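# Unfold a black phone stand and stand it upright

## Task

Open out the black phone stand, extend its arm fully, and leave it standing upright on its base on the table, staying that way once the robot lets go.

## Robot and tools

Robot: two arms, left_arm and right_arm, each with a parallel two-finger gripper and a wrist camera (cam_left_wrist, cam_right_wrist, each 896x504). Each arm base sits on a tilted plate fixed to one shared metal frame behind the arms. A 'too close' message treats each plate and its half of the frame as part of that arm. Calibrated bases: left_arm (+0.049, +0.149, +0.208) m, quat_wxyz (+0.944, -0.283, +0.169, -0.019); right_arm (+0.012, -0.200, +0.208) m, quat_wxyz (+0.944, +0.287, +0.162, -0.005).

Scene frame: origin at table height, halfway between the nominal bases. +x points out over the table, +z up, left_arm is on the +y side (camera image sides are unrelated to arm names). Positions are in metres, orientations are quaternions written w first. The gripper fingers point along its own +z and open and close along its own y. end_effector_position is the point between the finger pads, roughly 1 cm short of the fingertips. Reported hand positions can be a bit off, more at long reach; friction and weight can leave a hand about 1 cm from a commanded pose in free air without any contact.

Row format (used by all motion tools): 16 plain numbers, always both arms: left_arm x, y, z, qw, qx, qy, qz, opening, then right_arm x, y, z, qw, qx, qy, qz, opening. x, y, z and the quaternion are an absolute target pose for that gripper in the scene frame. Opening ranges -1 (closed) to +1 (fully open, 0.094 m). An arm meant to stay still should get its exact last reported pose repeated every call, with its intended opening; repeating the current gripper command leaves it unchanged (writing 0 is itself a command). Keep a fixed orientation by resending the same quaternion rather than copying a drifted reading.

execute_actions(actions, cameras): actions is a list of actions; each action is a list of 1 to 15 rows, one row per 1/30 s step, the last row held to fill 15 steps. Every step the controller clips the target to within 100 mm and 20 degrees of the measured pose, so one action may fall short; the result's 'Hand target' shows where each arm is actually headed. An action is rejected for both arms if any target lies over 0.6 m from that gripper's current position along any of the gripper's own axes; a malformed action or a first action failing this check voids the whole call. An empty actions list just reports state and images. cameras: null or ["all"] for all, [] for none, or a list of names.

move(target, speed, blend, opening_speed, blocking, cameras): straight-line paths from each Hand target to the pose in target, which is one row or a list of up to 15 rows differing only in pose (no 0.6 m limit). speed is m/s, 0.002 to 0.5, default 0.25 (rotation up to twice that in rad/s), one value or one per target. blend, in m, rounds corners between listed targets (default 0 stops at each). opening_speed, 0.2 or more per second on the -1..1 scale, ramps the fingers; otherwise the opening is sent at once. Paths finish together, last at least 0.5 s, and are cut at 10 s. They do not avoid obstacles or the other arm. Faster moves lag, stray and hit harder; aiming far past a contact presses harder. blocking=false returns after about 0.5 s while motion continues; a new move replaces it, and execute_actions is refused until wait or stop. The 'move:' line gives the ending (done, off_target, moving, held, fault) and limits (paced = pose clipped, held = steps withheld). done means at rest within 10 mm and 2 degrees; neither done nor off_target tells you about contact.

wait(seconds 0 to 10): lets time pass holding commands; a running move continues. stop(): brakes a running move; needs room. zoom_image(camera, region [x0,y0,x1,y1] pixels, at most 504x504): closer look at the latest image. read_manual: licence texts only. finished_scene(scene, check): call once with a check of each condition, review, then call again to end the scene irreversibly.

Results: poses, Hand target, Tool commands, grip_measured (same scale as opening; reads up to ~1.6 mm wide when empty, up to ~3 mm narrow on a squeezed hard part), grip_effort_nm (motor effort, negative closing, not pad force), joint positions and torques (noisy, offset; joints 1 to 3 wrap at ±28 N m), step readings with HELD marks, and 'pose unreachable' when the clearance check held an arm. The clearance check does not stop grippers or wrist cameras colliding with each other. Grip: fingers go to the commanded grip_measured value; about 0.11 below first-touch reading gives full force (50 to 62 N per pad). To release, command well above grip_measured.

Heat: holding loads, stretched arms, or pushing at unreachable poses heat motors, even while you think. MOTOR HOT appears at 75 °C; at 90 °C that arm folds and idles for the rest of the scene; at 100 °C it collapses.

Avoid: dropping things, releasing moving parts, fast impacts, hard pushes, arms pressing on each other (can fail the scene), anything leaving the table. Random tugs may occur. Time runs while you write, so be concise; quicker, smoother, low-effort motion is better.

Each tool is called after "Call:" as name(argument=value, ...), one argument or row to a line, values as JSON.

## Session

Call:
execute_actions(
  actions=[],
)

Scene clock: 0.00 s.
left_arm: end_effector_position=(+0.2427, +0.5981, +0.2256) grip_measured=+1.000 grip_effort_nm=n/a end_effector_quat_wxyz=(-0.218, +0.661, -0.702, -0.150) | right_arm: end_effector_position=(+0.5642, -0.2813, +0.1333) grip_measured=+1.000 grip_effort_nm=n/a end_effector_quat_wxyz=(-0.007, -0.127, +0.992, -0.008)
Joint positions: left_arm=[1.253 1.094 1.075 -0.366 0.012 -0.377 0.094] | right_arm=[0.094 2.486 2.565 -1.348 0.62 -0.261 0.094]
Joint velocities: left_arm=[0.022 -0.027 0.017 -0.007 -0.007 0.007 0] | right_arm=[-0.017 -0.012 -0.017 0.007 -0.066 -0.037 0]
Joint torques (N m): no reading
Motor temperatures (°C): left_arm=[27 30 29 30 29 28 26] | right_arm=[29 29 28 29 28 28 28]
Heat: left arm: 30 °C; right arm: 29 °C.
Hand target: left_arm +0.2426, +0.5990, +0.2285; -0.219, +0.661, -0.701, -0.152 | right_arm +0.5651, -0.2772, +0.1355; -0.004, -0.130, +0.991, -0.006
Tool commands: left_gripper/opening=+1.0 right_gripper/opening=+1.0

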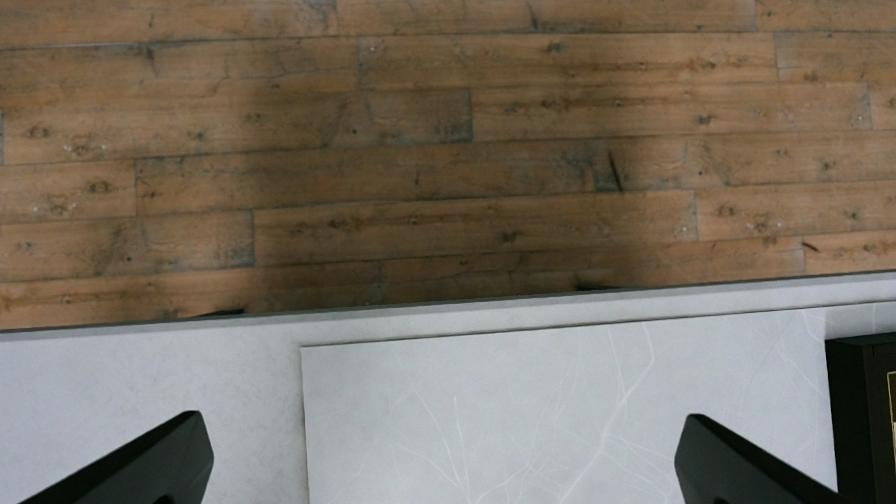

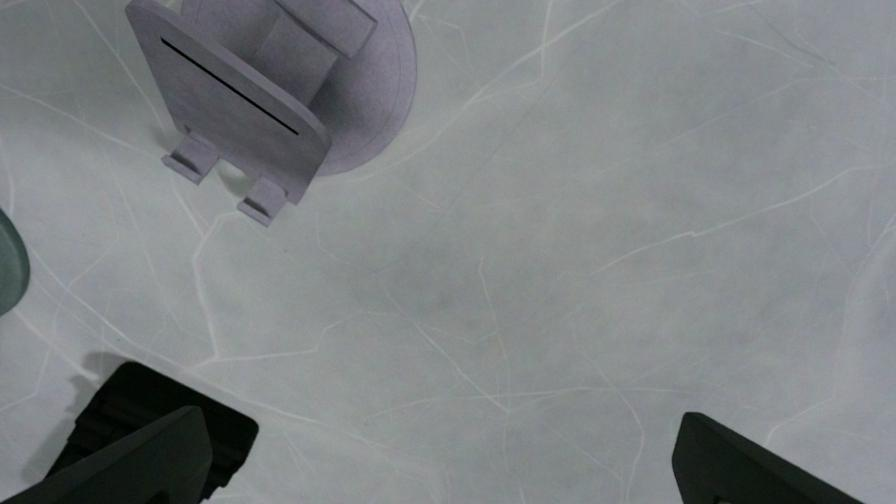

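Call:
move(
  target=[0.33,0.25,0.33,0,0,1,0,1,0.36,-0.2,0.33,0,0,1,0,1],
)

Scene clock: 7.53 s.
left_arm: end_effector_position=(+0.3329, +0.2477, +0.3229) grip_measured=+1.000 grip_effort_nm=0.012 end_effector_quat_wxyz=(+0.034, -0.010, +0.999, -0.019) | right_arm: end_effector_position=(+0.3655, -0.1923, +0.3216) grip_measured=+1.000 grip_effort_nm=0.046 end_effector_quat_wxyz=(-0.004, +0.002, +1.000, +0.006)
Joint positions: left_arm=[-0.518 1.214 1.292 -1.547 -0.673 -0.514 0.094] | right_arm=[0.674 1.781 1.645 -1.556 0.648 0.709 0.094]
Joint velocities: left_arm=[-0.017 -0.002 -0.007 0.022 -0.007 -0.051 0] | right_arm=[-0.017 -0.027 -0.002 0.007 -0.022 -0.007 0]
Joint torques (N m): left_arm=[-3.6 -1.44 9.16 -0.07 0.06 0.04] | right_arm=[6.74 -6.79 3.21 -0.09 -0.04 0.06]
Motor temperatures (°C): left_arm=[27 31 30 30 29 28 26] | right_arm=[30 32 28 29 28 28 28]
Heat: left arm: 31 °C; right arm: 32 °C.
Hand target: left_arm +0.3350, +0.2451, +0.3281; +0.038, -0.002, +0.999, -0.026 | right_arm +0.3594, -0.1959, +0.3274; -0.002, +0.000, +1.000, +0.007
Off the commanded pose: left_arm 0.008 m, 5 deg | right_arm 0.013 m, 1 deg.
joint sent to its limit (left arm) — joint 4 (wrist pitch), lower limit. The joint targets are off in position and orientation.
joint sent to its limit (right arm) — joint 4 (wrist pitch), lower limit. The joint targets are off in position, not in orientation.
move: off_target (left_arm, right_arm)
camera_calibration:
cam_left_wrist: T_world_to_cam=[[0.0397674, -0.998879, 0.025666, 0.224449], [-0.931505, -0.0277664, 0.362667, 0.241393], [-0.361548, -0.0383303, -0.931565, 0.516834], [0, 0, 0, 1]] pos_world=[0.402794, 0.25071, 0.388158]
cam_right_wrist: T_world_to_cam=[[0.00470897, -0.999969, -0.00635433, -0.192224], [-0.907862, -0.00693912, 0.419212, 0.232828], [-0.419243, 0.00379479, -0.907866, 0.536086], [0, 0, 0, 1]] pos_world=[0.437031, -0.192637, 0.387869]

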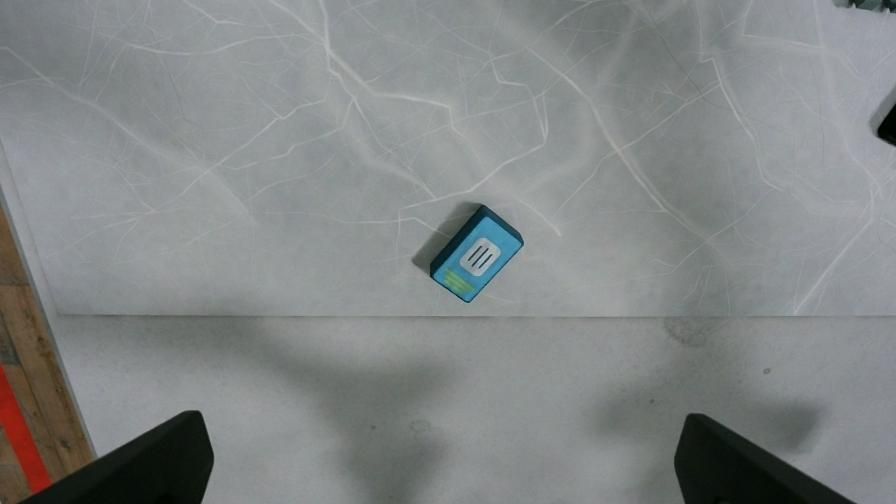

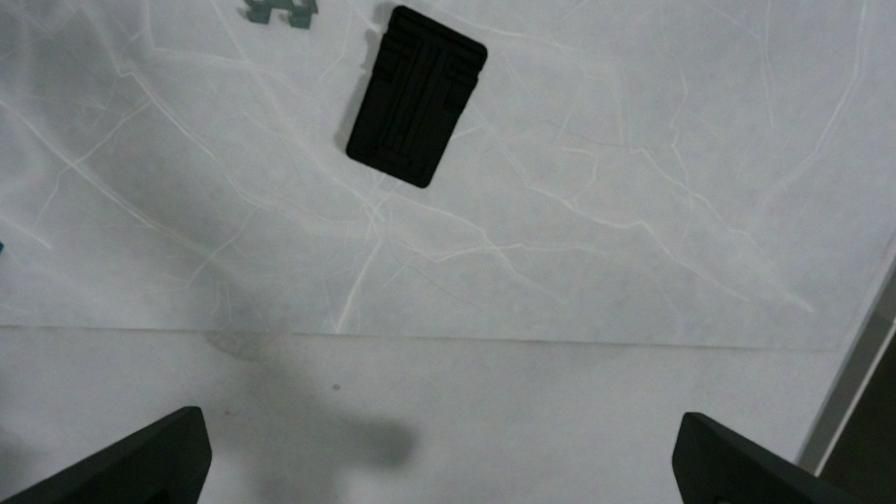

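Call:
zoom_image(
  camera="cam_right_wrist",
  region=[320, 0, 520, 200],
)

Scaled by 2.520.

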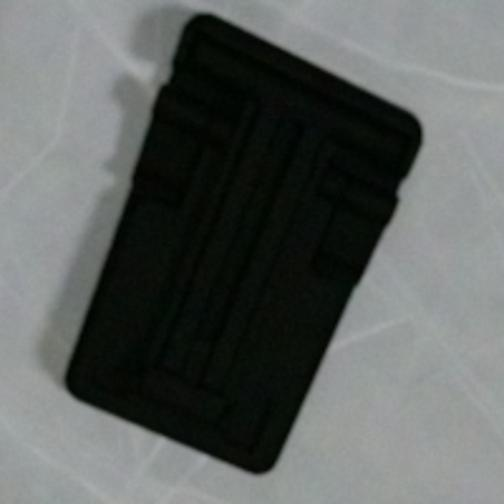

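Call:
move(
  target=[0.33,0.25,0.33,0,0,1,0,1,0.42,-0.17,0.14,0,0,1,0,1],
  cameras=["cam_right_wrist"],
)

Call:
zoom_image(
  camera="cam_right_wrist",
  region=[296, 100, 646, 400],
)

Scene clock: 21.57 s.
left_arm: end_effector_position=(+0.3312, +0.2480, +0.3244) grip_measured=+1.000 grip_effort_nm=0.012 end_effector_quat_wxyz=(+0.036, +0.000, +0.999, -0.026) | right_arm: end_effector_position=(+0.4273, -0.1751, +0.1500) grip_measured=+1.000 grip_effort_nm=0.046 end_effector_quat_wxyz=(+0.011, +0.011, +1.000, +0.004)
Joint positions: left_arm=[-0.518 1.203 1.292 -1.548 -0.662 -0.489 0.094] | right_arm=[0.339 1.99 1.411 -0.822 0.656 0.286 0.094]
Joint velocities: left_arm=[-0.002 0.007 0.012 -0.007 0.022 -0.081 0] | right_arm=[0.002 -0.007 0.002 -0.007 0.022 0.022 0]
Joint torques (N m): left_arm=[-2.4 -2.96 8.06 -0.04 0.08 0.05] | right_arm=[6.48 -6.28 2.76 0.26 0.03 -0.12]
Motor temperatures (°C): left_arm=[28 31 31 30 29 28 26] | right_arm=[31 33 28 29 28 28 28]
Heat: left arm: 31 °C; right arm: 33 °C.
Hand target: left_arm +0.3303, +0.2500, +0.3289; +0.041, +0.000, +0.999, -0.033 | right_arm +0.4226, -0.1707, +0.1406; +0.004, +0.000, +1.000, -0.001
Off the commanded pose: left_arm 0.006 m, 5 deg | right_arm 0.013 m, 2 deg.
joint sent to its limit (left arm) — joint 4 (wrist pitch), lower limit. The joint targets are off in orientation, not in position.
move: off_target (left_arm, right_arm)
camera_calibration:
cam_right_wrist: T_world_to_cam=[[-0.0134126, -0.999904, -0.00350102, -0.169094], [-0.919863, 0.0109661, 0.392086, 0.373386], [-0.39201, 0.00847935, -0.919922, 0.397104], [0, 0, 0, 1]] pos_world=[0.496864, -0.176539, 0.218314]
Images, in order (width x height): cam_right_wrist 896x504.

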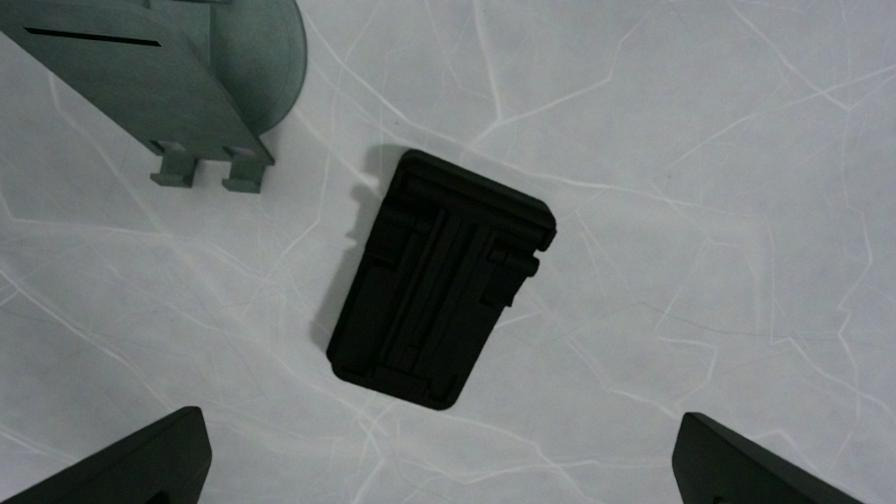

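Scaled by 1.440.

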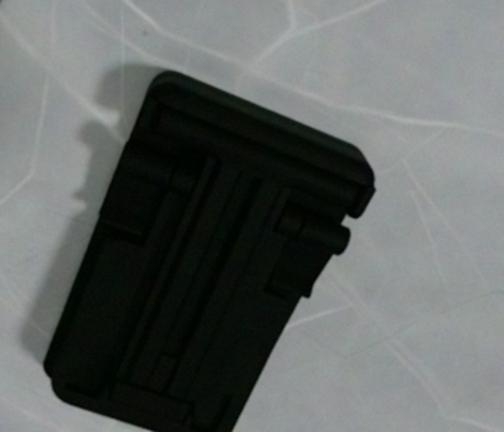

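Call:
zoom_image(
  camera="cam_right_wrist",
  region=[370, 140, 570, 290],
)

Call:
zoom_image(
  camera="cam_right_wrist",
  region=[310, 270, 510, 420],
)

Scaled by 2.520.

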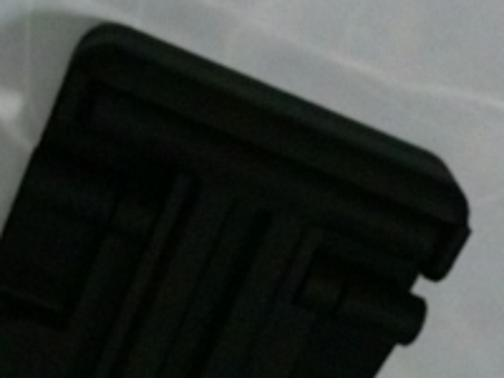

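Scaled by 2.520.

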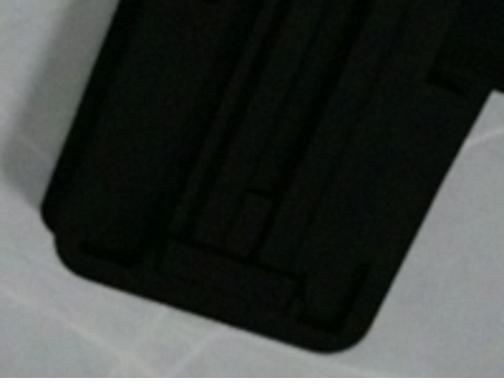

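Call:
move(
  target=[0.38,0.04,0.09,0.5,0.5,0.5,-0.5,1,0.39,-0.32,0.09,0.5,-0.5,0.5,0.5,1],
)

Scene clock: 44.13 s.
left_arm: end_effector_position=(+0.3810, +0.0477, +0.0831) grip_measured=+1.000 grip_effort_nm=0.007 end_effector_quat_wxyz=(+0.487, +0.504, +0.536, -0.470) | right_arm: end_effector_position=(+0.3954, -0.3301, +0.1041) grip_measured=+1.000 grip_effort_nm=0.051 end_effector_quat_wxyz=(+0.406, -0.432, +0.693, +0.410)
Joint positions: left_arm=[0.304 2.255 1.149 -0.541 0.957 2.1 0.094] | right_arm=[-0.638 2.097 1.671 -1.229 -0.794 -2.075 0.094]
Joint velocities: left_arm=[0.002 0.022 -0.007 0.022 -0.037 0.022 0] | right_arm=[-0.012 -0.007 0.002 -0.037 0.022 -0.066 0]
Joint torques (N m): left_arm=[-5.94 -6.34 2.22 -1.24 0.74 0.05] | right_arm=[2.86 -7.38 3.55 -1.21 -0.44 -0.15]
Motor temperatures (°C): left_arm=[28 31 30 30 29 28 26] | right_arm=[31 33 28 29 28 28 28]
Heat: left arm: 31 °C; right arm: 33 °C.
Hand target: left_arm +0.3765, +0.0390, +0.0846; +0.489, +0.497, +0.528, -0.485 | right_arm +0.3896, -0.3229, +0.0922; +0.399, -0.427, +0.690, +0.428
Off the commanded pose: left_arm 0.010 m, 6 deg | right_arm 0.018 m, 28 deg; orientation clipped.
joint sent to its limit (left arm) — joint 6 (wrist roll), upper limit. The joint targets are off in position and orientation.
joint sent to its limit (right arm) — joint 6 (wrist roll), lower limit. The joint targets are off in position and orientation.
move: off_target (left_arm, right_arm); limits=paced
camera_calibration:
cam_left_wrist: T_world_to_cam=[[-0.997215, -0.0673656, 0.0320135, 0.378973], [-0.0613516, 0.496793, -0.865698, 0.113126], [0.0424142, -0.865251, -0.499542, 0.152801], [0, 0, 0, 1]] pos_world=[0.378377, 0.101541, 0.162131]
cam_right_wrist: T_world_to_cam=[[0.933625, -0.292727, -0.206531, -0.444547], [-0.350109, -0.623311, -0.699218, 0.0425977], [0.0759468, 0.725116, -0.684426, 0.370685], [0, 0, 0, 1]] pos_world=[0.401802, -0.372369, 0.191678]

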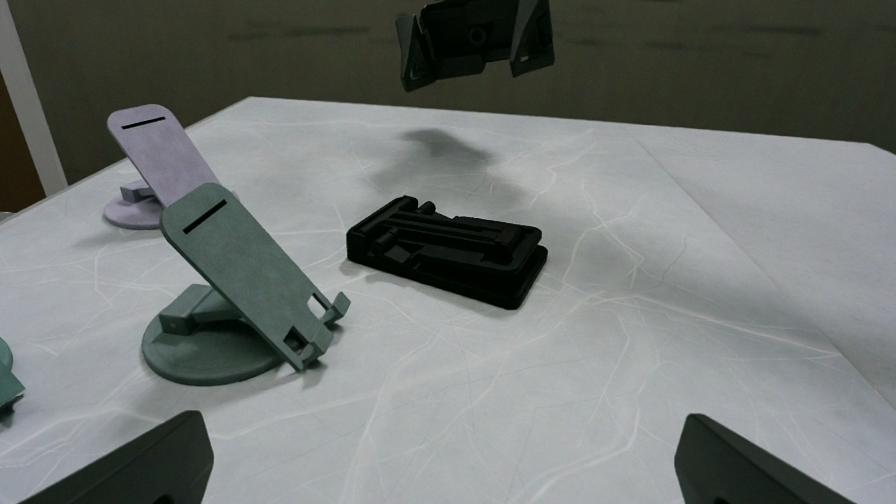

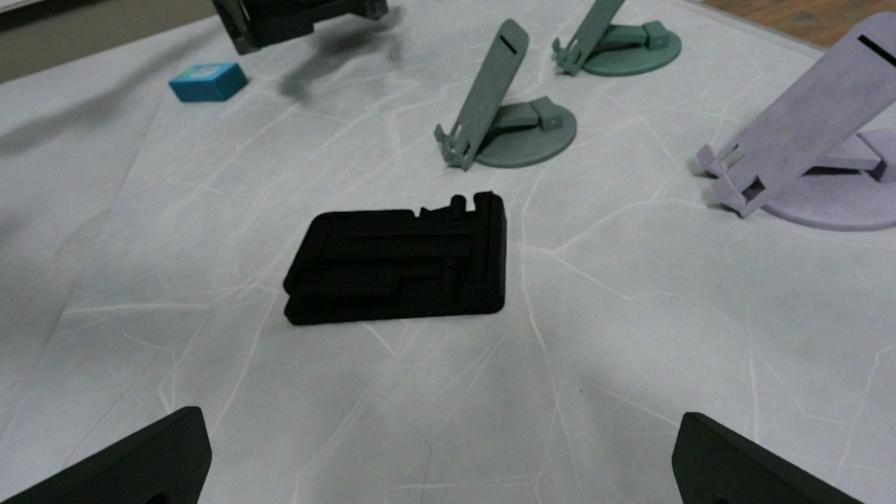

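Call:
zoom_image(
  camera="cam_left_wrist",
  region=[330, 180, 560, 320],
)

Call:
zoom_image(
  camera="cam_right_wrist",
  region=[270, 180, 530, 340],
)

Call:
zoom_image(
  camera="cam_right_wrist",
  region=[420, 0, 620, 180],
)

Call:
zoom_image(
  camera="cam_left_wrist",
  region=[90, 90, 360, 400],
)

Scaled by 2.191.

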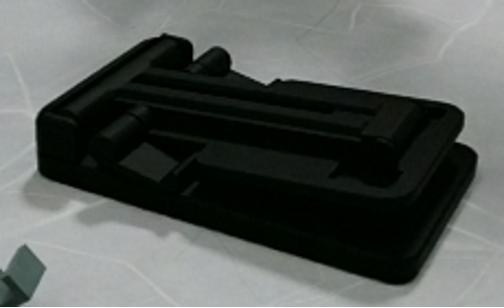

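Scaled by 1.938.

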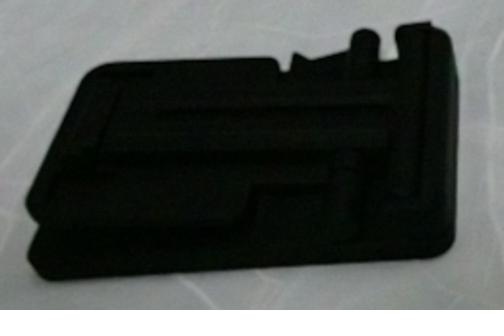

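Scaled by 2.520.

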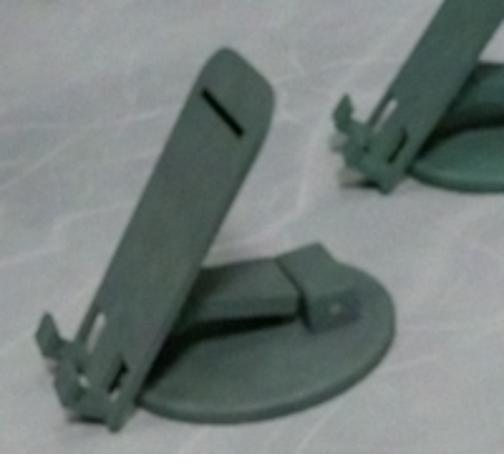

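Scaled by 1.626.

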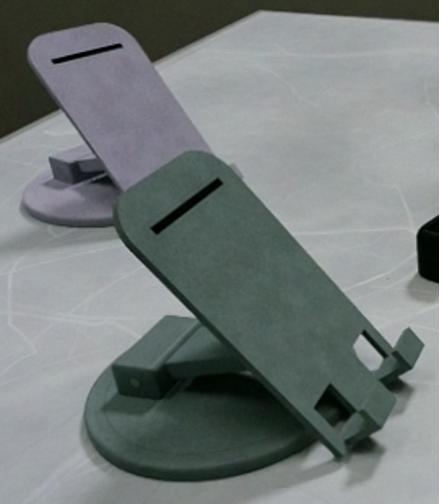

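Call:
move(
  target=[0.35,-0.03,0.07,0.487,0.504,0.536,-0.47,1,0.39,-0.28,0.08,0.406,-0.432,0.693,0.41,1],
)

Call:
zoom_image(
  camera="cam_left_wrist",
  region=[250, 150, 600, 350],
)

Call:
zoom_image(
  camera="cam_right_wrist",
  region=[240, 160, 590, 360],
)

Scene clock: 61.50 s.
left_arm: end_effector_position=(+0.3597, -0.0218, +0.0689) grip_measured=+1.000 grip_effort_nm=0.007 end_effector_quat_wxyz=(+0.494, +0.504, +0.542, -0.457) | right_arm: end_effector_position=(+0.3891, -0.2835, +0.0800) grip_measured=+1.000 grip_effort_nm=0.046 end_effector_quat_wxyz=(+0.403, -0.433, +0.693, +0.412)
Joint positions: left_arm=[0.164 2.355 0.966 -0.012 0.949 1.831 0.094] | right_arm=[-0.575 2.097 1.484 -0.985 -0.794 -1.987 0.094]
Joint velocities: left_arm=[0.017 -0.002 -0.027 -0.022 -0.095 0.022 0] | right_arm=[-0.002 0.012 0.002 0.007 0.007 -0.022 0]
Joint torques (N m): left_arm=[-6.79 -6.28 -0.18 -0.47 0.61 -0.11] | right_arm=[4.14 -10.25 1.47 -0.76 -0.6 0.05]
Motor temperatures (°C): left_arm=[28 32 30 30 30 28 26] | right_arm=[30 33 28 29 28 28 28]
Heat: left arm: 32 °C; right arm: 33 °C.
Hand target: left_arm +0.3508, -0.0299, +0.0704; +0.488, +0.503, +0.537, -0.469 | right_arm +0.3909, -0.2802, +0.0794; +0.406, -0.432, +0.692, +0.411
Off the commanded pose: left_arm 0.013 m, 2 deg | right_arm 0.004 m, 0 deg.
move: off_target (left_arm)
camera_calibration:
cam_left_wrist: T_world_to_cam=[[-0.995623, -0.0920109, 0.0164, 0.353496], [-0.0609664, 0.506388, -0.860148, 0.13374], [0.0708382, -0.857383, -0.509781, 0.0771851], [0, 0, 0, 1]] pos_world=[0.354635, 0.0309782, 0.148587]
cam_right_wrist: T_world_to_cam=[[0.933672, -0.288081, -0.212756, -0.428217], [-0.35156, -0.62402, -0.697857, 0.0529018], [0.0682759, 0.726367, -0.683908, 0.324186], [0, 0, 0, 1]] pos_world=[0.396279, -0.325827, 0.167526]

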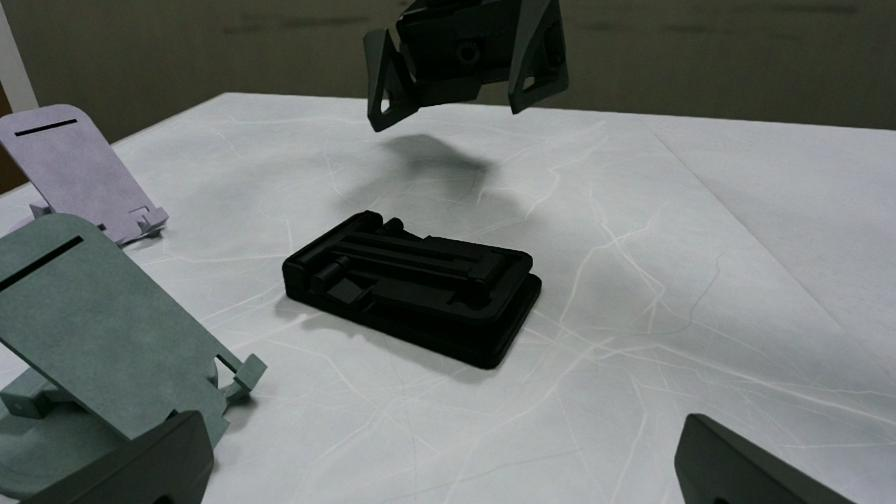

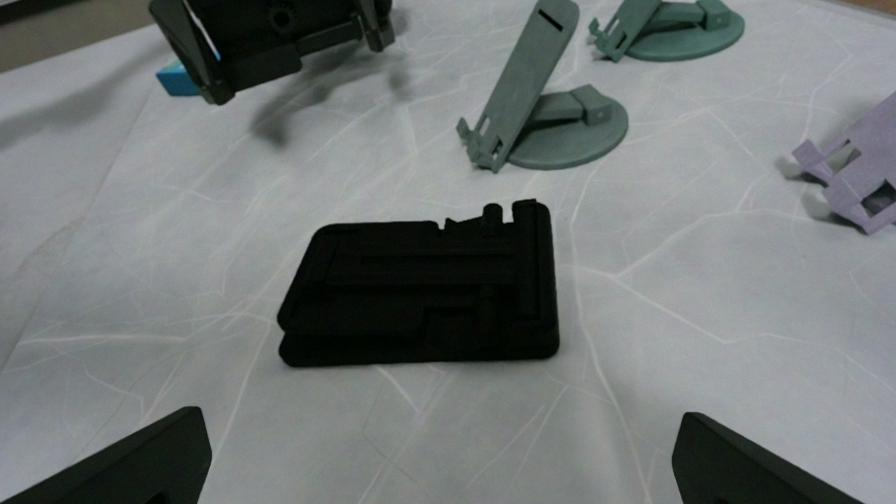

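Scaled by 1.440.

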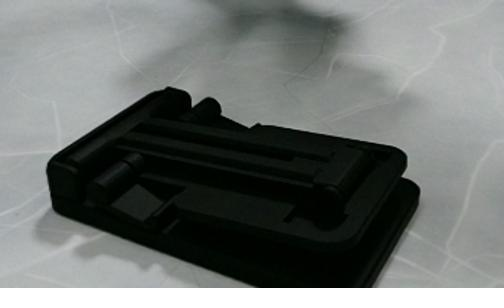

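Scaled by 1.440.

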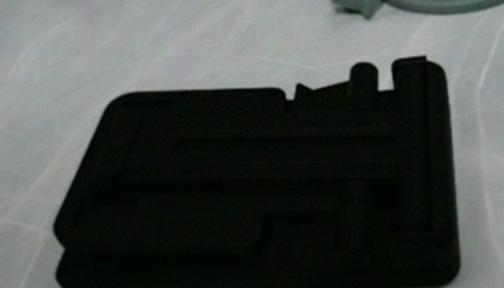

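Call:
move(
  target=[
    [0.35,0.1,0.12,0.487,0.504,0.536,-0.47,1,0.39,-0.3,0.16,0.406,-0.432,0.693,0.41,1],
    [0.36,0.22,0.22,0,0,1,0,1,0.39,-0.17,0.14,0,0.2334,0.9724,0,1],
  ],
  blend=0.05,
)

Scene clock: 100.47 s.
left_arm: end_effector_position=(+0.3573, +0.2249, +0.2208) grip_measured=+1.000 grip_effort_nm=0.007 end_effector_quat_wxyz=(-0.008, -0.004, +1.000, -0.006) | right_arm: end_effector_position=(+0.3935, -0.1722, +0.1417) grip_measured=+1.000 grip_effort_nm=0.042 end_effector_quat_wxyz=(+0.003, +0.247, +0.969, +0.020)
Joint positions: left_arm=[-0.249 1.366 1.069 -1.083 -0.627 -0.237 0.094] | right_arm=[0.34 1.905 1.225 -0.719 0.627 0.762 0.094]
Joint velocities: left_arm=[-0.002 0.002 -0.007 -0.037 -0.007 -0.066 0] | right_arm=[0.012 0.007 -0.007 0.081 0.007 -0.11 0]
Joint torques (N m): left_arm=[-5.01 -3.38 9.28 -0.24 -0.1 -0.11] | right_arm=[7.53 -4.79 4.48 -0.15 0.11 0.12]
Motor temperatures (°C): left_arm=[29 34 30 30 30 28 26] | right_arm=[30 37 28 29 29 28 28]
Heat: left arm: 34 °C; right arm: 37 °C.
Hand target: left_arm +0.3625, +0.2217, +0.2246; -0.004, +0.003, +1.000, -0.004 | right_arm +0.3900, -0.1659, +0.1387; -0.002, +0.234, +0.972, +0.009
Off the commanded pose: left_arm 0.006 m, 1 deg | right_arm 0.005 m, 3 deg.
move: off_target (right_arm)
camera_calibration:
cam_left_wrist: T_world_to_cam=[[0.0278039, -0.999607, -0.00370036, 0.214254], [-0.89759, -0.0265953, 0.440028, 0.271039], [-0.439953, -0.00891311, -0.897976, 0.443718], [0, 0, 0, 1]] pos_world=[0.43254, 0.225333, 0.279977]
cam_right_wrist: T_world_to_cam=[[-0.47029, -0.881787, -0.0357699, 0.0379947], [-0.809767, 0.415056, 0.414736, 0.368554], [-0.350862, 0.224011, -0.909239, 0.395628], [0, 0, 0, 1]] pos_world=[0.455122, -0.208092, 0.208227]

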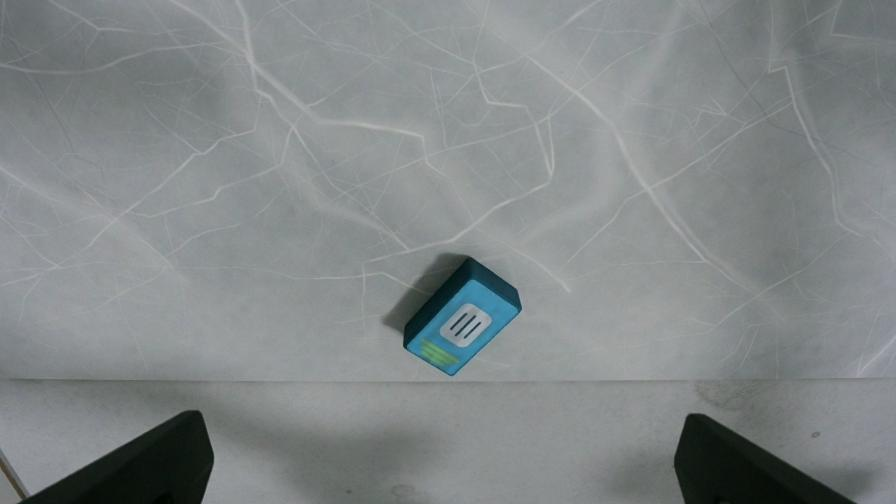

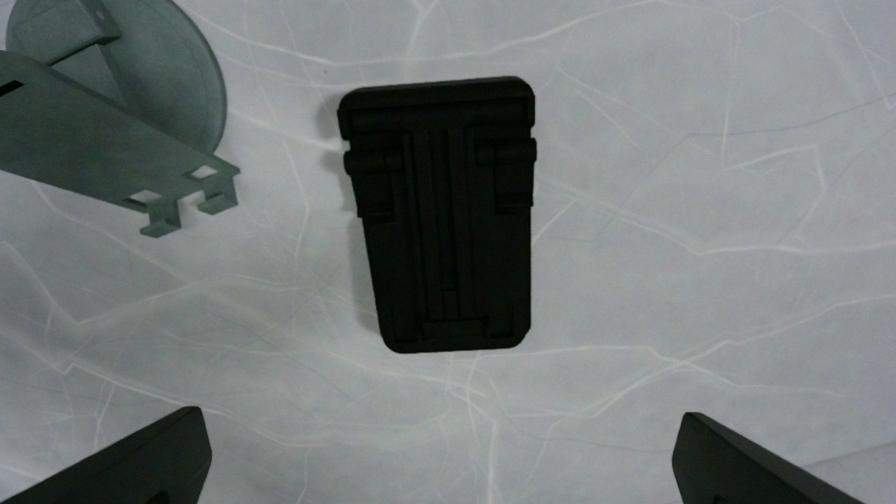

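Call:
move(
  target=[
    [0.36,0.22,0.22,0,0,1,0,1,0.378,-0.16,0.08,0,0.2334,0.9724,0,1],
    [0.36,0.22,0.22,0,0,1,0,1,0.378,-0.16,0.035,0,0.2334,0.9724,0,1],
  ],
  speed=0.12,
  cameras=["cam_right_wrist"],
)

Scene clock: 106.60 s.
left_arm: end_effector_position=(+0.3599, +0.2260, +0.2208) grip_measured=+1.000 grip_effort_nm=0.007 end_effector_quat_wxyz=(-0.003, -0.009, +1.000, -0.003) | right_arm: end_effector_position=(+0.3876, -0.1642, +0.0445) grip_measured=+1.000 grip_effort_nm=0.042 end_effector_quat_wxyz=(+0.010, +0.244, +0.970, +0.005)
Joint positions: left_arm=[-0.249 1.366 1.069 -1.073 -0.636 -0.241 0.094] | right_arm=[0.208 2.111 1.121 -0.315 0.632 0.596 0.094]
Joint velocities: left_arm=[0.007 -0.022 0.012 -0.051 -0.007 -0.022 0] | right_arm=[-0.022 -0.012 0.017 0.022 -0.081 0.007 0]
Joint torques (N m): left_arm=[-5.18 -4 6.28 -0.04 -0.11 -0.08] | right_arm=[6.05 -5.6 1.76 0.29 0.03 -0.14]
Motor temperatures (°C): left_arm=[29 33 31 30 30 28 26] | right_arm=[31 35 28 29 28 28 28]
Heat: left arm: 33 °C; right arm: 35 °C.
Hand target: left_arm +0.3599, +0.2200, +0.2202; +0.000, +0.000, +1.000, +0.000 | right_arm +0.3794, -0.1602, +0.0349; +0.002, +0.233, +0.972, -0.001
Off the commanded pose: left_arm 0.006 m, 1 deg | right_arm 0.014 m, 2 deg.
move: off_target (right_arm)
camera_calibration:
cam_right_wrist: T_world_to_cam=[[-0.46542, -0.88504, -0.00941412, 0.0352393], [-0.814762, 0.424259, 0.395179, 0.405033], [-0.345755, 0.191594, -0.918556, 0.296463], [0, 0, 0, 1]] pos_world=[0.44891, -0.197451, 0.112589]
Images, in order (width x height): cam_right_wrist 896x504.

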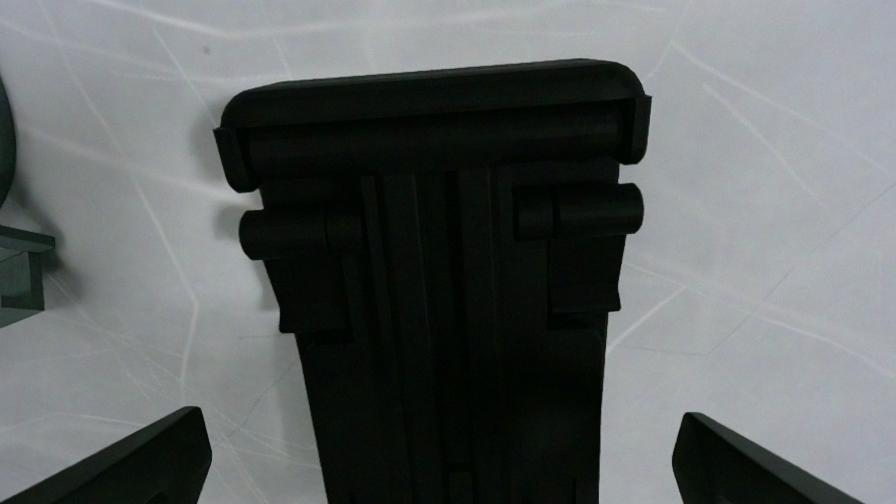

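Call:
move(
  target=[0.36,0.22,0.22,0,0,1,0,1,0.371,-0.157,0.006,0,0.2334,0.9724,0,1],
  speed=0.06,
  cameras=["cam_right_wrist"],
)

Scene clock: 110.13 s.
left_arm: end_effector_position=(+0.3601, +0.2260, +0.2208) grip_measured=+1.000 grip_effort_nm=0.007 end_effector_quat_wxyz=(-0.003, -0.009, +1.000, -0.002) | right_arm: end_effector_position=(+0.3831, -0.1627, +0.0185) grip_measured=+1.000 grip_effort_nm=0.046 end_effector_quat_wxyz=(+0.015, +0.245, +0.969, +0.002)
Joint positions: left_arm=[-0.249 1.366 1.069 -1.072 -0.637 -0.241 0.094] | right_arm=[0.173 2.173 1.096 -0.195 0.63 0.551 0.094]
Joint velocities: left_arm=[0.022 -0.007 -0.002 0.022 0.037 0.007 0] | right_arm=[0.007 -0.012 0.012 0.007 -0.022 0.022 0]
Joint torques (N m): left_arm=[-5.15 -4.03 6.27 -0.03 -0.12 -0.09] | right_arm=[5.59 -5.09 1.44 0.31 -0.11 -0.24]
Motor temperatures (°C): left_arm=[29 33 31 30 30 28 26] | right_arm=[31 35 28 29 28 28 28]
Heat: left arm: 33 °C; right arm: 35 °C.
Hand target: left_arm +0.3599, +0.2200, +0.2201; +0.000, +0.000, +1.000, +0.000 | right_arm +0.3712, -0.1572, +0.0064; +0.000, +0.234, +0.972, +0.000
Off the commanded pose: left_arm 0.006 m, 1 deg | right_arm 0.018 m, 2 deg.
move: off_target (right_arm)
camera_calibration:
cam_right_wrist: T_world_to_cam=[[-0.467248, -0.884104, -0.00633249, 0.035025], [-0.816668, 0.428842, 0.386196, 0.412615], [-0.338722, 0.185621, -0.922395, 0.267116], [0, 0, 0, 1]] pos_world=[0.443813, -0.195563, 0.0872584]
Images, in order (width x height): cam_right_wrist 896x504.

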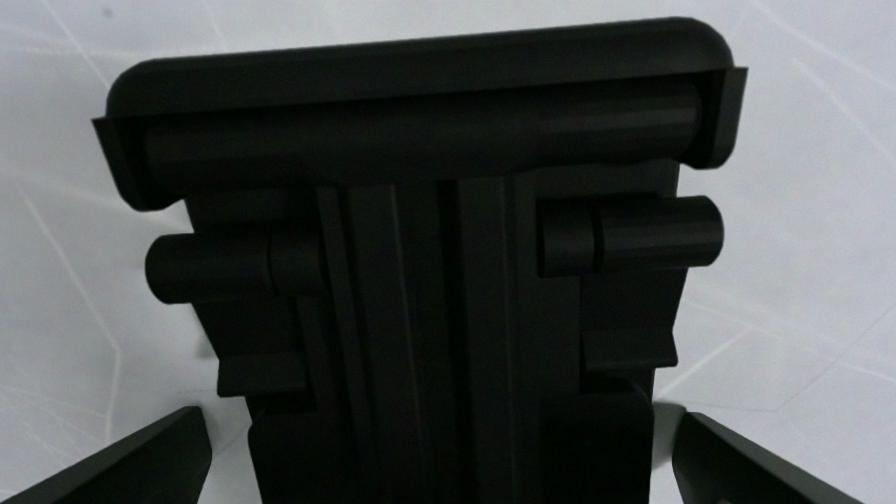

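Call:
move(
  target=[0.36,0.22,0.22,0,0,1,0,1,0.368,-0.156,-0.001,0,0.2334,0.9724,0,1],
  speed=0.05,
  cameras=[],
)

Call:
move(
  target=[0.36,0.22,0.22,0,0,1,0,1,0.368,-0.156,-0.001,0,0.2334,0.9724,0,0.35],
  speed=0.05,
  opening_speed=1,
  cameras=["cam_right_wrist"],
)

Scene clock: 116.47 s.
left_arm: end_effector_position=(+0.3602, +0.2260, +0.2208) grip_measured=+1.000 grip_effort_nm=0.007 end_effector_quat_wxyz=(-0.002, -0.009, +1.000, -0.002) | right_arm: end_effector_position=(+0.3843, -0.1612, +0.0173) grip_measured=+1.000 grip_effort_nm=0.037 end_effector_quat_wxyz=(+0.019, +0.245, +0.969, +0.006)
Joint positions: left_arm=[-0.249 1.366 1.069 -1.071 -0.637 -0.241 0.094] | right_arm=[0.172 2.175 1.09 -0.173 0.625 0.544 0.094]
Joint velocities: left_arm=[0.007 0.007 -0.002 0.051 -0.037 -0.007 0] | right_arm=[0.007 -0.012 -0.017 -0.007 0.022 0.007 0]
Joint torques (N m): left_arm=[-5.2 -3.96 6.3 -0.04 -0.1 -0.09] | right_arm=[4.97 -4.12 1.17 0.41 -0.1 -0.2]
Motor temperatures (°C): left_arm=[29 32 31 30 30 28 26] | right_arm=[31 34 28 29 28 28 28]
Heat: left arm: 32 °C; right arm: 34 °C.
Hand target: left_arm +0.3600, +0.2199, +0.2201; +0.000, +0.000, +1.000, +0.000 | right_arm +0.3676, -0.1563, +0.0002; +0.000, +0.234, +0.972, +0.000
Off the commanded pose: left_arm 0.006 m, 1 deg | right_arm 0.025 m, 3 deg.
move: off_target (right_arm)
No camera images: "cameras" was empty.

Scene clock: 117.33 s.
left_arm: end_effector_position=(+0.3602, +0.2260, +0.2208) grip_measured=+1.000 grip_effort_nm=0.007 end_effector_quat_wxyz=(-0.002, -0.009, +1.000, -0.002) | right_arm: end_effector_position=(+0.3842, -0.1611, +0.0172) grip_measured=+0.499 grip_effort_nm=-0.979 end_effector_quat_wxyz=(+0.020, +0.245, +0.969, +0.006)
Joint positions: left_arm=[-0.249 1.366 1.069 -1.071 -0.637 -0.241 0.094] | right_arm=[0.172 2.175 1.088 -0.17 0.625 0.542 0.07]
Joint velocities: left_arm=[0.002 -0.007 0.017 -0.007 -0.022 0.037 0] | right_arm=[0.022 -0.002 -0.012 -0.037 -0.022 0.007 0]
Joint torques (N m): left_arm=[-5.19 -3.99 6.24 -0.02 -0.1 -0.07] | right_arm=[5.04 -4.01 1.4 0.37 -0.07 -0.14]
Motor temperatures (°C): left_arm=[29 32 31 30 30 28 26] | right_arm=[31 34 28 29 28 28 28]
Heat: left arm: 32 °C; right arm: 34 °C.
Hand target: left_arm +0.3599, +0.2200, +0.2201; +0.000, +0.000, +1.000, +0.000 | right_arm +0.3674, -0.1562, +0.0002; +0.000, +0.234, +0.972, +0.000
Off the commanded pose: left_arm 0.006 m, 1 deg | right_arm 0.025 m, 3 deg.
move: off_target (right_arm)
camera_calibration:
cam_right_wrist: T_world_to_cam=[[-0.467613, -0.883773, -0.0168501, 0.0373525], [-0.820884, 0.42711, 0.379114, 0.414864], [-0.327854, 0.191111, -0.925196, 0.262808], [0, 0, 0, 1]] pos_world=[0.444184, -0.194407, 0.0864974]
Images, in order (width x height): cam_right_wrist 896x504.

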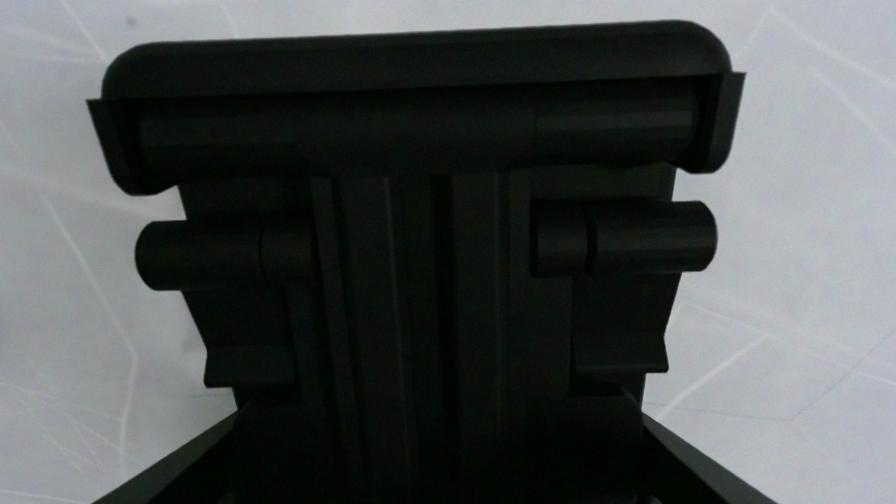

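Call:
move(
  target=[
    [0.36,0.26,0.24,0,0,1,0,1,0.365,-0.165,0.05,0,0.2334,0.9724,0,0.35],
    [0.36,0.28,0.26,0,0,1,0,1,0.35,-0.17,0.06,0,0.7071,0.7071,0,0.35],
    [0.36,0.28,0.26,0,0,1,0,1,0.36,-0.02,0.05,0,0.7071,0.7071,0,0.35],
  ],
  speed=0.15,
  blend=0.01,
)

Scene clock: 127.07 s.
left_arm: end_effector_position=(+0.3570, +0.2745, +0.2520) grip_measured=+1.000 grip_effort_nm=0.007 end_effector_quat_wxyz=(-0.013, +0.011, +1.000, +0.006) | right_arm: end_effector_position=(+0.3711, -0.0227, +0.0555) grip_measured=+0.499 grip_effort_nm=-0.979 end_effector_quat_wxyz=(-0.009, +0.718, +0.696, +0.015)
Joint positions: left_arm=[-0.17 1.293 1.206 -1.252 -0.633 -0.121 0.094] | right_arm=[0.508 2.435 1.377 -0.473 0.646 2.078 0.07]
Joint velocities: left_arm=[0.002 -0.007 -0.022 -0.007 -0.051 -0.022 0] | right_arm=[0.002 -0.007 0.002 -0.022 0.007 -0.051 0]
Joint torques (N m): left_arm=[-1.95 -6.65 9.43 -0.26 0.1 0.06] | right_arm=[9.06 -6.13 3.82 -0.15 0.17 0.07]
Motor temperatures (°C): left_arm=[29 32 31 30 30 28 26] | right_arm=[31 34 28 29 28 28 29]
Heat: left arm: 32 °C; right arm: 34 °C.
Hand target: left_arm +0.3595, +0.2806, +0.2599; -0.001, +0.000, +1.000, +0.001 | right_arm +0.3610, -0.0184, +0.0505; -0.004, +0.707, +0.707, -0.001
Off the commanded pose: left_arm 0.010 m, 2 deg | right_arm 0.013 m, 3 deg.
move: off_target (right_arm)
camera_calibration:
cam_left_wrist: T_world_to_cam=[[-0.00168115, -0.999618, -0.0275748, 0.280426], [-0.89442, -0.0108291, 0.447096, 0.251204], [-0.447224, 0.0254151, -0.894061, 0.464195], [0, 0, 0, 1]] pos_world=[0.432752, 0.271242, 0.310439]
cam_right_wrist: T_world_to_cam=[[-0.999743, 0.0222839, -0.00427489, 0.371508], [0.0180913, 0.896549, 0.442575, 0.0261944], [0.0136949, 0.442384, -0.896721, 0.144881], [0, 0, 0, 1]] pos_world=[0.368954, -0.095856, 0.119913]

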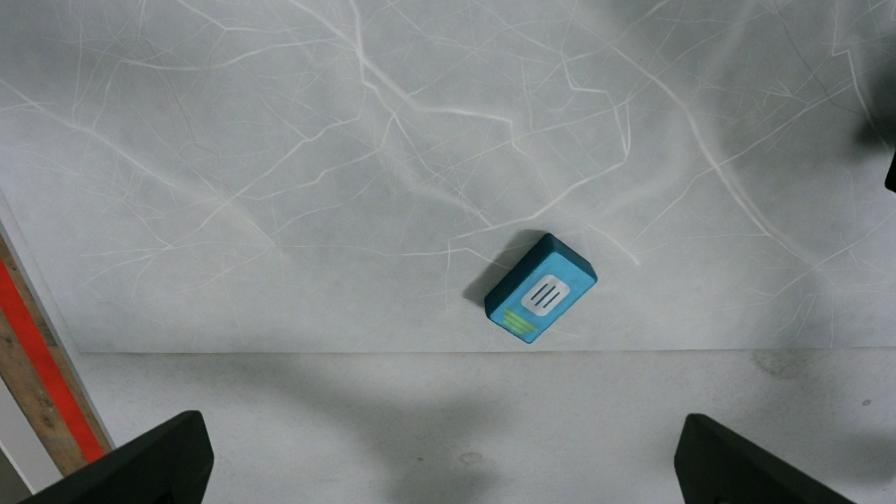

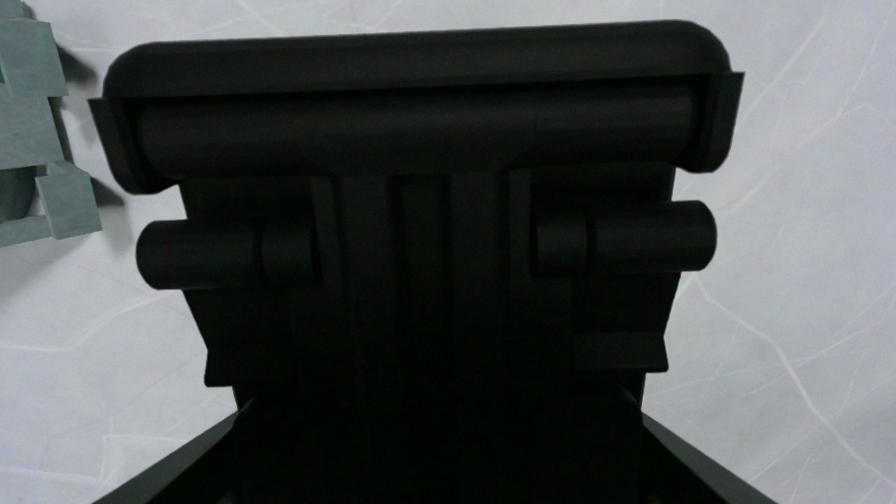

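Call:
move(
  target=[
    [0.36,0.28,0.26,0,0,1,0,1,0.345,0.025,0.045,0,0.7071,0.7071,0,0.35],
    [0.36,0.28,0.26,0,0,1,0,1,0.34,0.03,0.007,0,0.7071,0.7071,0,0.35],
  ],
  speed=0.08,
  cameras=["cam_right_wrist"],
)

Scene clock: 131.50 s.
left_arm: end_effector_position=(+0.3569, +0.2743, +0.2520) grip_measured=+1.000 grip_effort_nm=0.007 end_effector_quat_wxyz=(-0.013, +0.011, +1.000, +0.006) | right_arm: end_effector_position=(+0.3471, +0.0294, +0.0204) grip_measured=+0.499 grip_effort_nm=-0.994 end_effector_quat_wxyz=(-0.006, +0.699, +0.715, +0.017)
Joint positions: left_arm=[-0.17 1.293 1.206 -1.252 -0.632 -0.121 0.094] | right_arm=[0.566 2.637 1.458 -0.391 0.65 2.094 0.07]
Joint velocities: left_arm=[-0.017 -0.007 0.007 0.007 0.007 -0.007 0] | right_arm=[-0.007 0.007 -0.012 -0.022 0.022 0.051 0]
Joint torques (N m): left_arm=[-1.95 -6.5 9.29 -0.24 0.09 0.03] | right_arm=[7.2 -6.01 3.62 0.28 0.08 -0.03]
Motor temperatures (°C): left_arm=[28 32 32 30 30 28 26] | right_arm=[32 34 28 29 28 28 29]
Heat: left arm: 32 °C; right arm: 34 °C.
Hand target: left_arm +0.3598, +0.2801, +0.2600; +0.000, +0.000, +1.000, +0.000 | right_arm +0.3408, +0.0305, +0.0073; -0.003, +0.701, +0.713, +0.008
Off the commanded pose: left_arm 0.010 m, 2 deg | right_arm 0.015 m, 2 deg.
joint sent to its limit (right arm) — joint 6 (wrist roll), upper limit. The joint targets still meet the commanded pose.
move: off_target (right_arm)
camera_calibration:
cam_right_wrist: T_world_to_cam=[[-0.999455, -0.0311161, -0.0110186, 0.347742], [-0.0327824, 0.896571, 0.441686, 0.0132001], [-0.00386462, 0.441806, -0.897102, 0.0967904], [0, 0, 0, 1]] pos_world=[0.348359, -0.0437771, 0.0848322]
Images, in order (width x height): cam_right_wrist 896x504.

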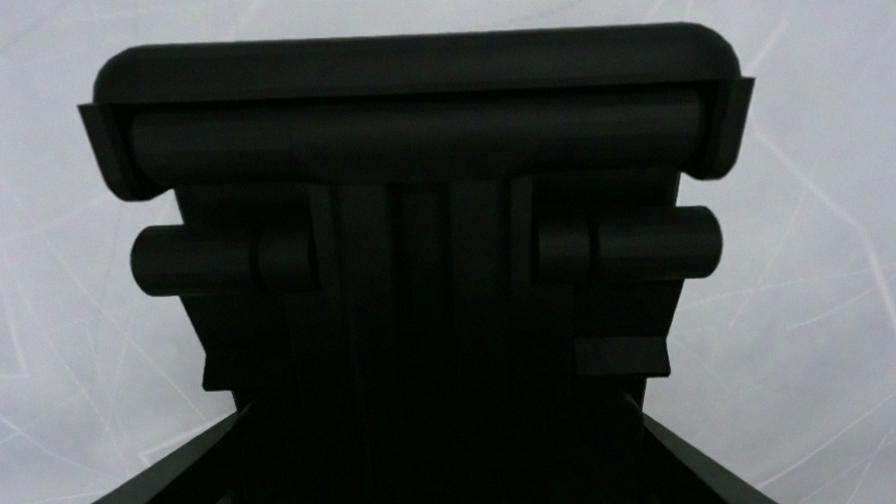

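Call:
move(
  target=[0.36,0.28,0.26,0,0,1,0,1,0.335,0.03,-0.001,0,0.7071,0.7071,0,0.35],
  speed=0.05,
  cameras=[],
)

Call:
move(
  target=[0.36,0.28,0.26,0,0,1,0,1,0.335,0.03,0.005,0,0.7071,0.7071,0,1],
  speed=0.05,
  opening_speed=1,
  cameras=["cam_right_wrist"],
)

Scene clock: 134.47 s.
left_arm: end_effector_position=(+0.3569, +0.2743, +0.2520) grip_measured=+1.000 grip_effort_nm=0.012 end_effector_quat_wxyz=(-0.013, +0.011, +1.000, +0.005) | right_arm: end_effector_position=(+0.3480, +0.0297, +0.0199) grip_measured=+0.499 grip_effort_nm=-0.984 end_effector_quat_wxyz=(-0.005, +0.701, +0.713, +0.019)
Joint positions: left_arm=[-0.17 1.293 1.206 -1.252 -0.632 -0.121 0.094] | right_arm=[0.566 2.639 1.458 -0.384 0.651 2.095 0.07]
Joint velocities: left_arm=[-0.017 -0.007 -0.012 -0.037 0.037 0.007 0] | right_arm=[-0.007 0.002 0.002 -0.007 -0.066 0.066 0]
Joint torques (N m): left_arm=[-1.98 -6.53 9.32 -0.25 0.07 0.04] | right_arm=[6.79 -5.12 2.02 0.6 0.14 -0.02]
Motor temperatures (°C): left_arm=[28 32 32 30 30 28 26] | right_arm=[32 34 28 29 28 28 29]
Heat: left arm: 32 °C; right arm: 34 °C.
Hand target: left_arm +0.3598, +0.2801, +0.2600; +0.000, +0.000, +1.000, +0.000 | right_arm +0.3346, +0.0293, +0.0000; -0.001, +0.702, +0.712, +0.005
Off the commanded pose: left_arm 0.010 m, 2 deg | right_arm 0.025 m, 2 deg.
joint sent to its limit (right arm) — joint 6 (wrist roll), upper limit. The joint targets still meet the commanded pose.
move: off_target (right_arm)
No camera images: "cameras" was empty.

Scene clock: 135.33 s.
left_arm: end_effector_position=(+0.3569, +0.2743, +0.2520) grip_measured=+1.000 grip_effort_nm=0.007 end_effector_quat_wxyz=(-0.013, +0.011, +1.000, +0.005) | right_arm: end_effector_position=(+0.3508, +0.0314, +0.0197) grip_measured=+0.997 grip_effort_nm=0.198 end_effector_quat_wxyz=(-0.003, +0.705, +0.709, +0.026)
Joint positions: left_arm=[-0.17 1.293 1.206 -1.252 -0.632 -0.121 0.094] | right_arm=[0.566 2.639 1.455 -0.363 0.652 2.095 0.094]
Joint velocities: left_arm=[-0.007 0.002 -0.017 0.007 0.022 0.007 0] | right_arm=[-0.007 -0.007 0.012 0.022 -0.007 0.007 0]
Joint torques (N m): left_arm=[-2.02 -6.56 9.46 -0.24 0.07 0.04] | right_arm=[7.69 -6.2 1.57 0.33 0.05 0.04]
Motor temperatures (°C): left_arm=[28 32 32 30 30 28 26] | right_arm=[32 34 28 29 28 28 29]
Heat: left arm: 32 °C; right arm: 34 °C.
Hand target: left_arm +0.3598, +0.2801, +0.2600; +0.000, +0.000, +1.000, +0.000 | right_arm +0.3349, +0.0296, +0.0054; -0.002, +0.700, +0.714, +0.008
Off the commanded pose: left_arm 0.010 m, 2 deg | right_arm 0.022 m, 3 deg.
joint sent to its limit (right arm) — joint 6 (wrist roll), upper limit. The joint targets still meet the commanded pose.
move: off_target (right_arm)
camera_calibration:
cam_right_wrist: T_world_to_cam=[[-0.999512, -0.0144432, -0.0277085, 0.351353], [-0.0253314, 0.89372, 0.44791, 0.00917475], [0.0182943, 0.448393, -0.893649, 0.0872083], [0, 0, 0, 1]] pos_world=[0.349819, -0.0422286, 0.0835596]
Images, in order (width x height): cam_right_wrist 896x504.

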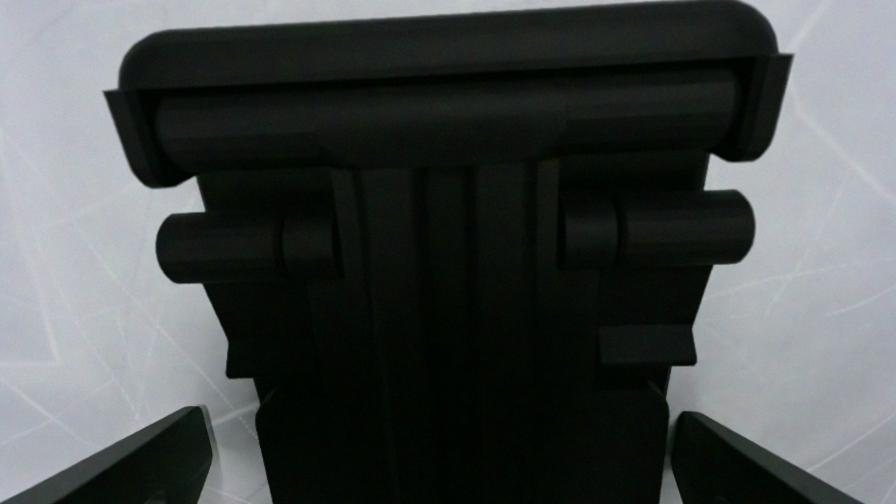

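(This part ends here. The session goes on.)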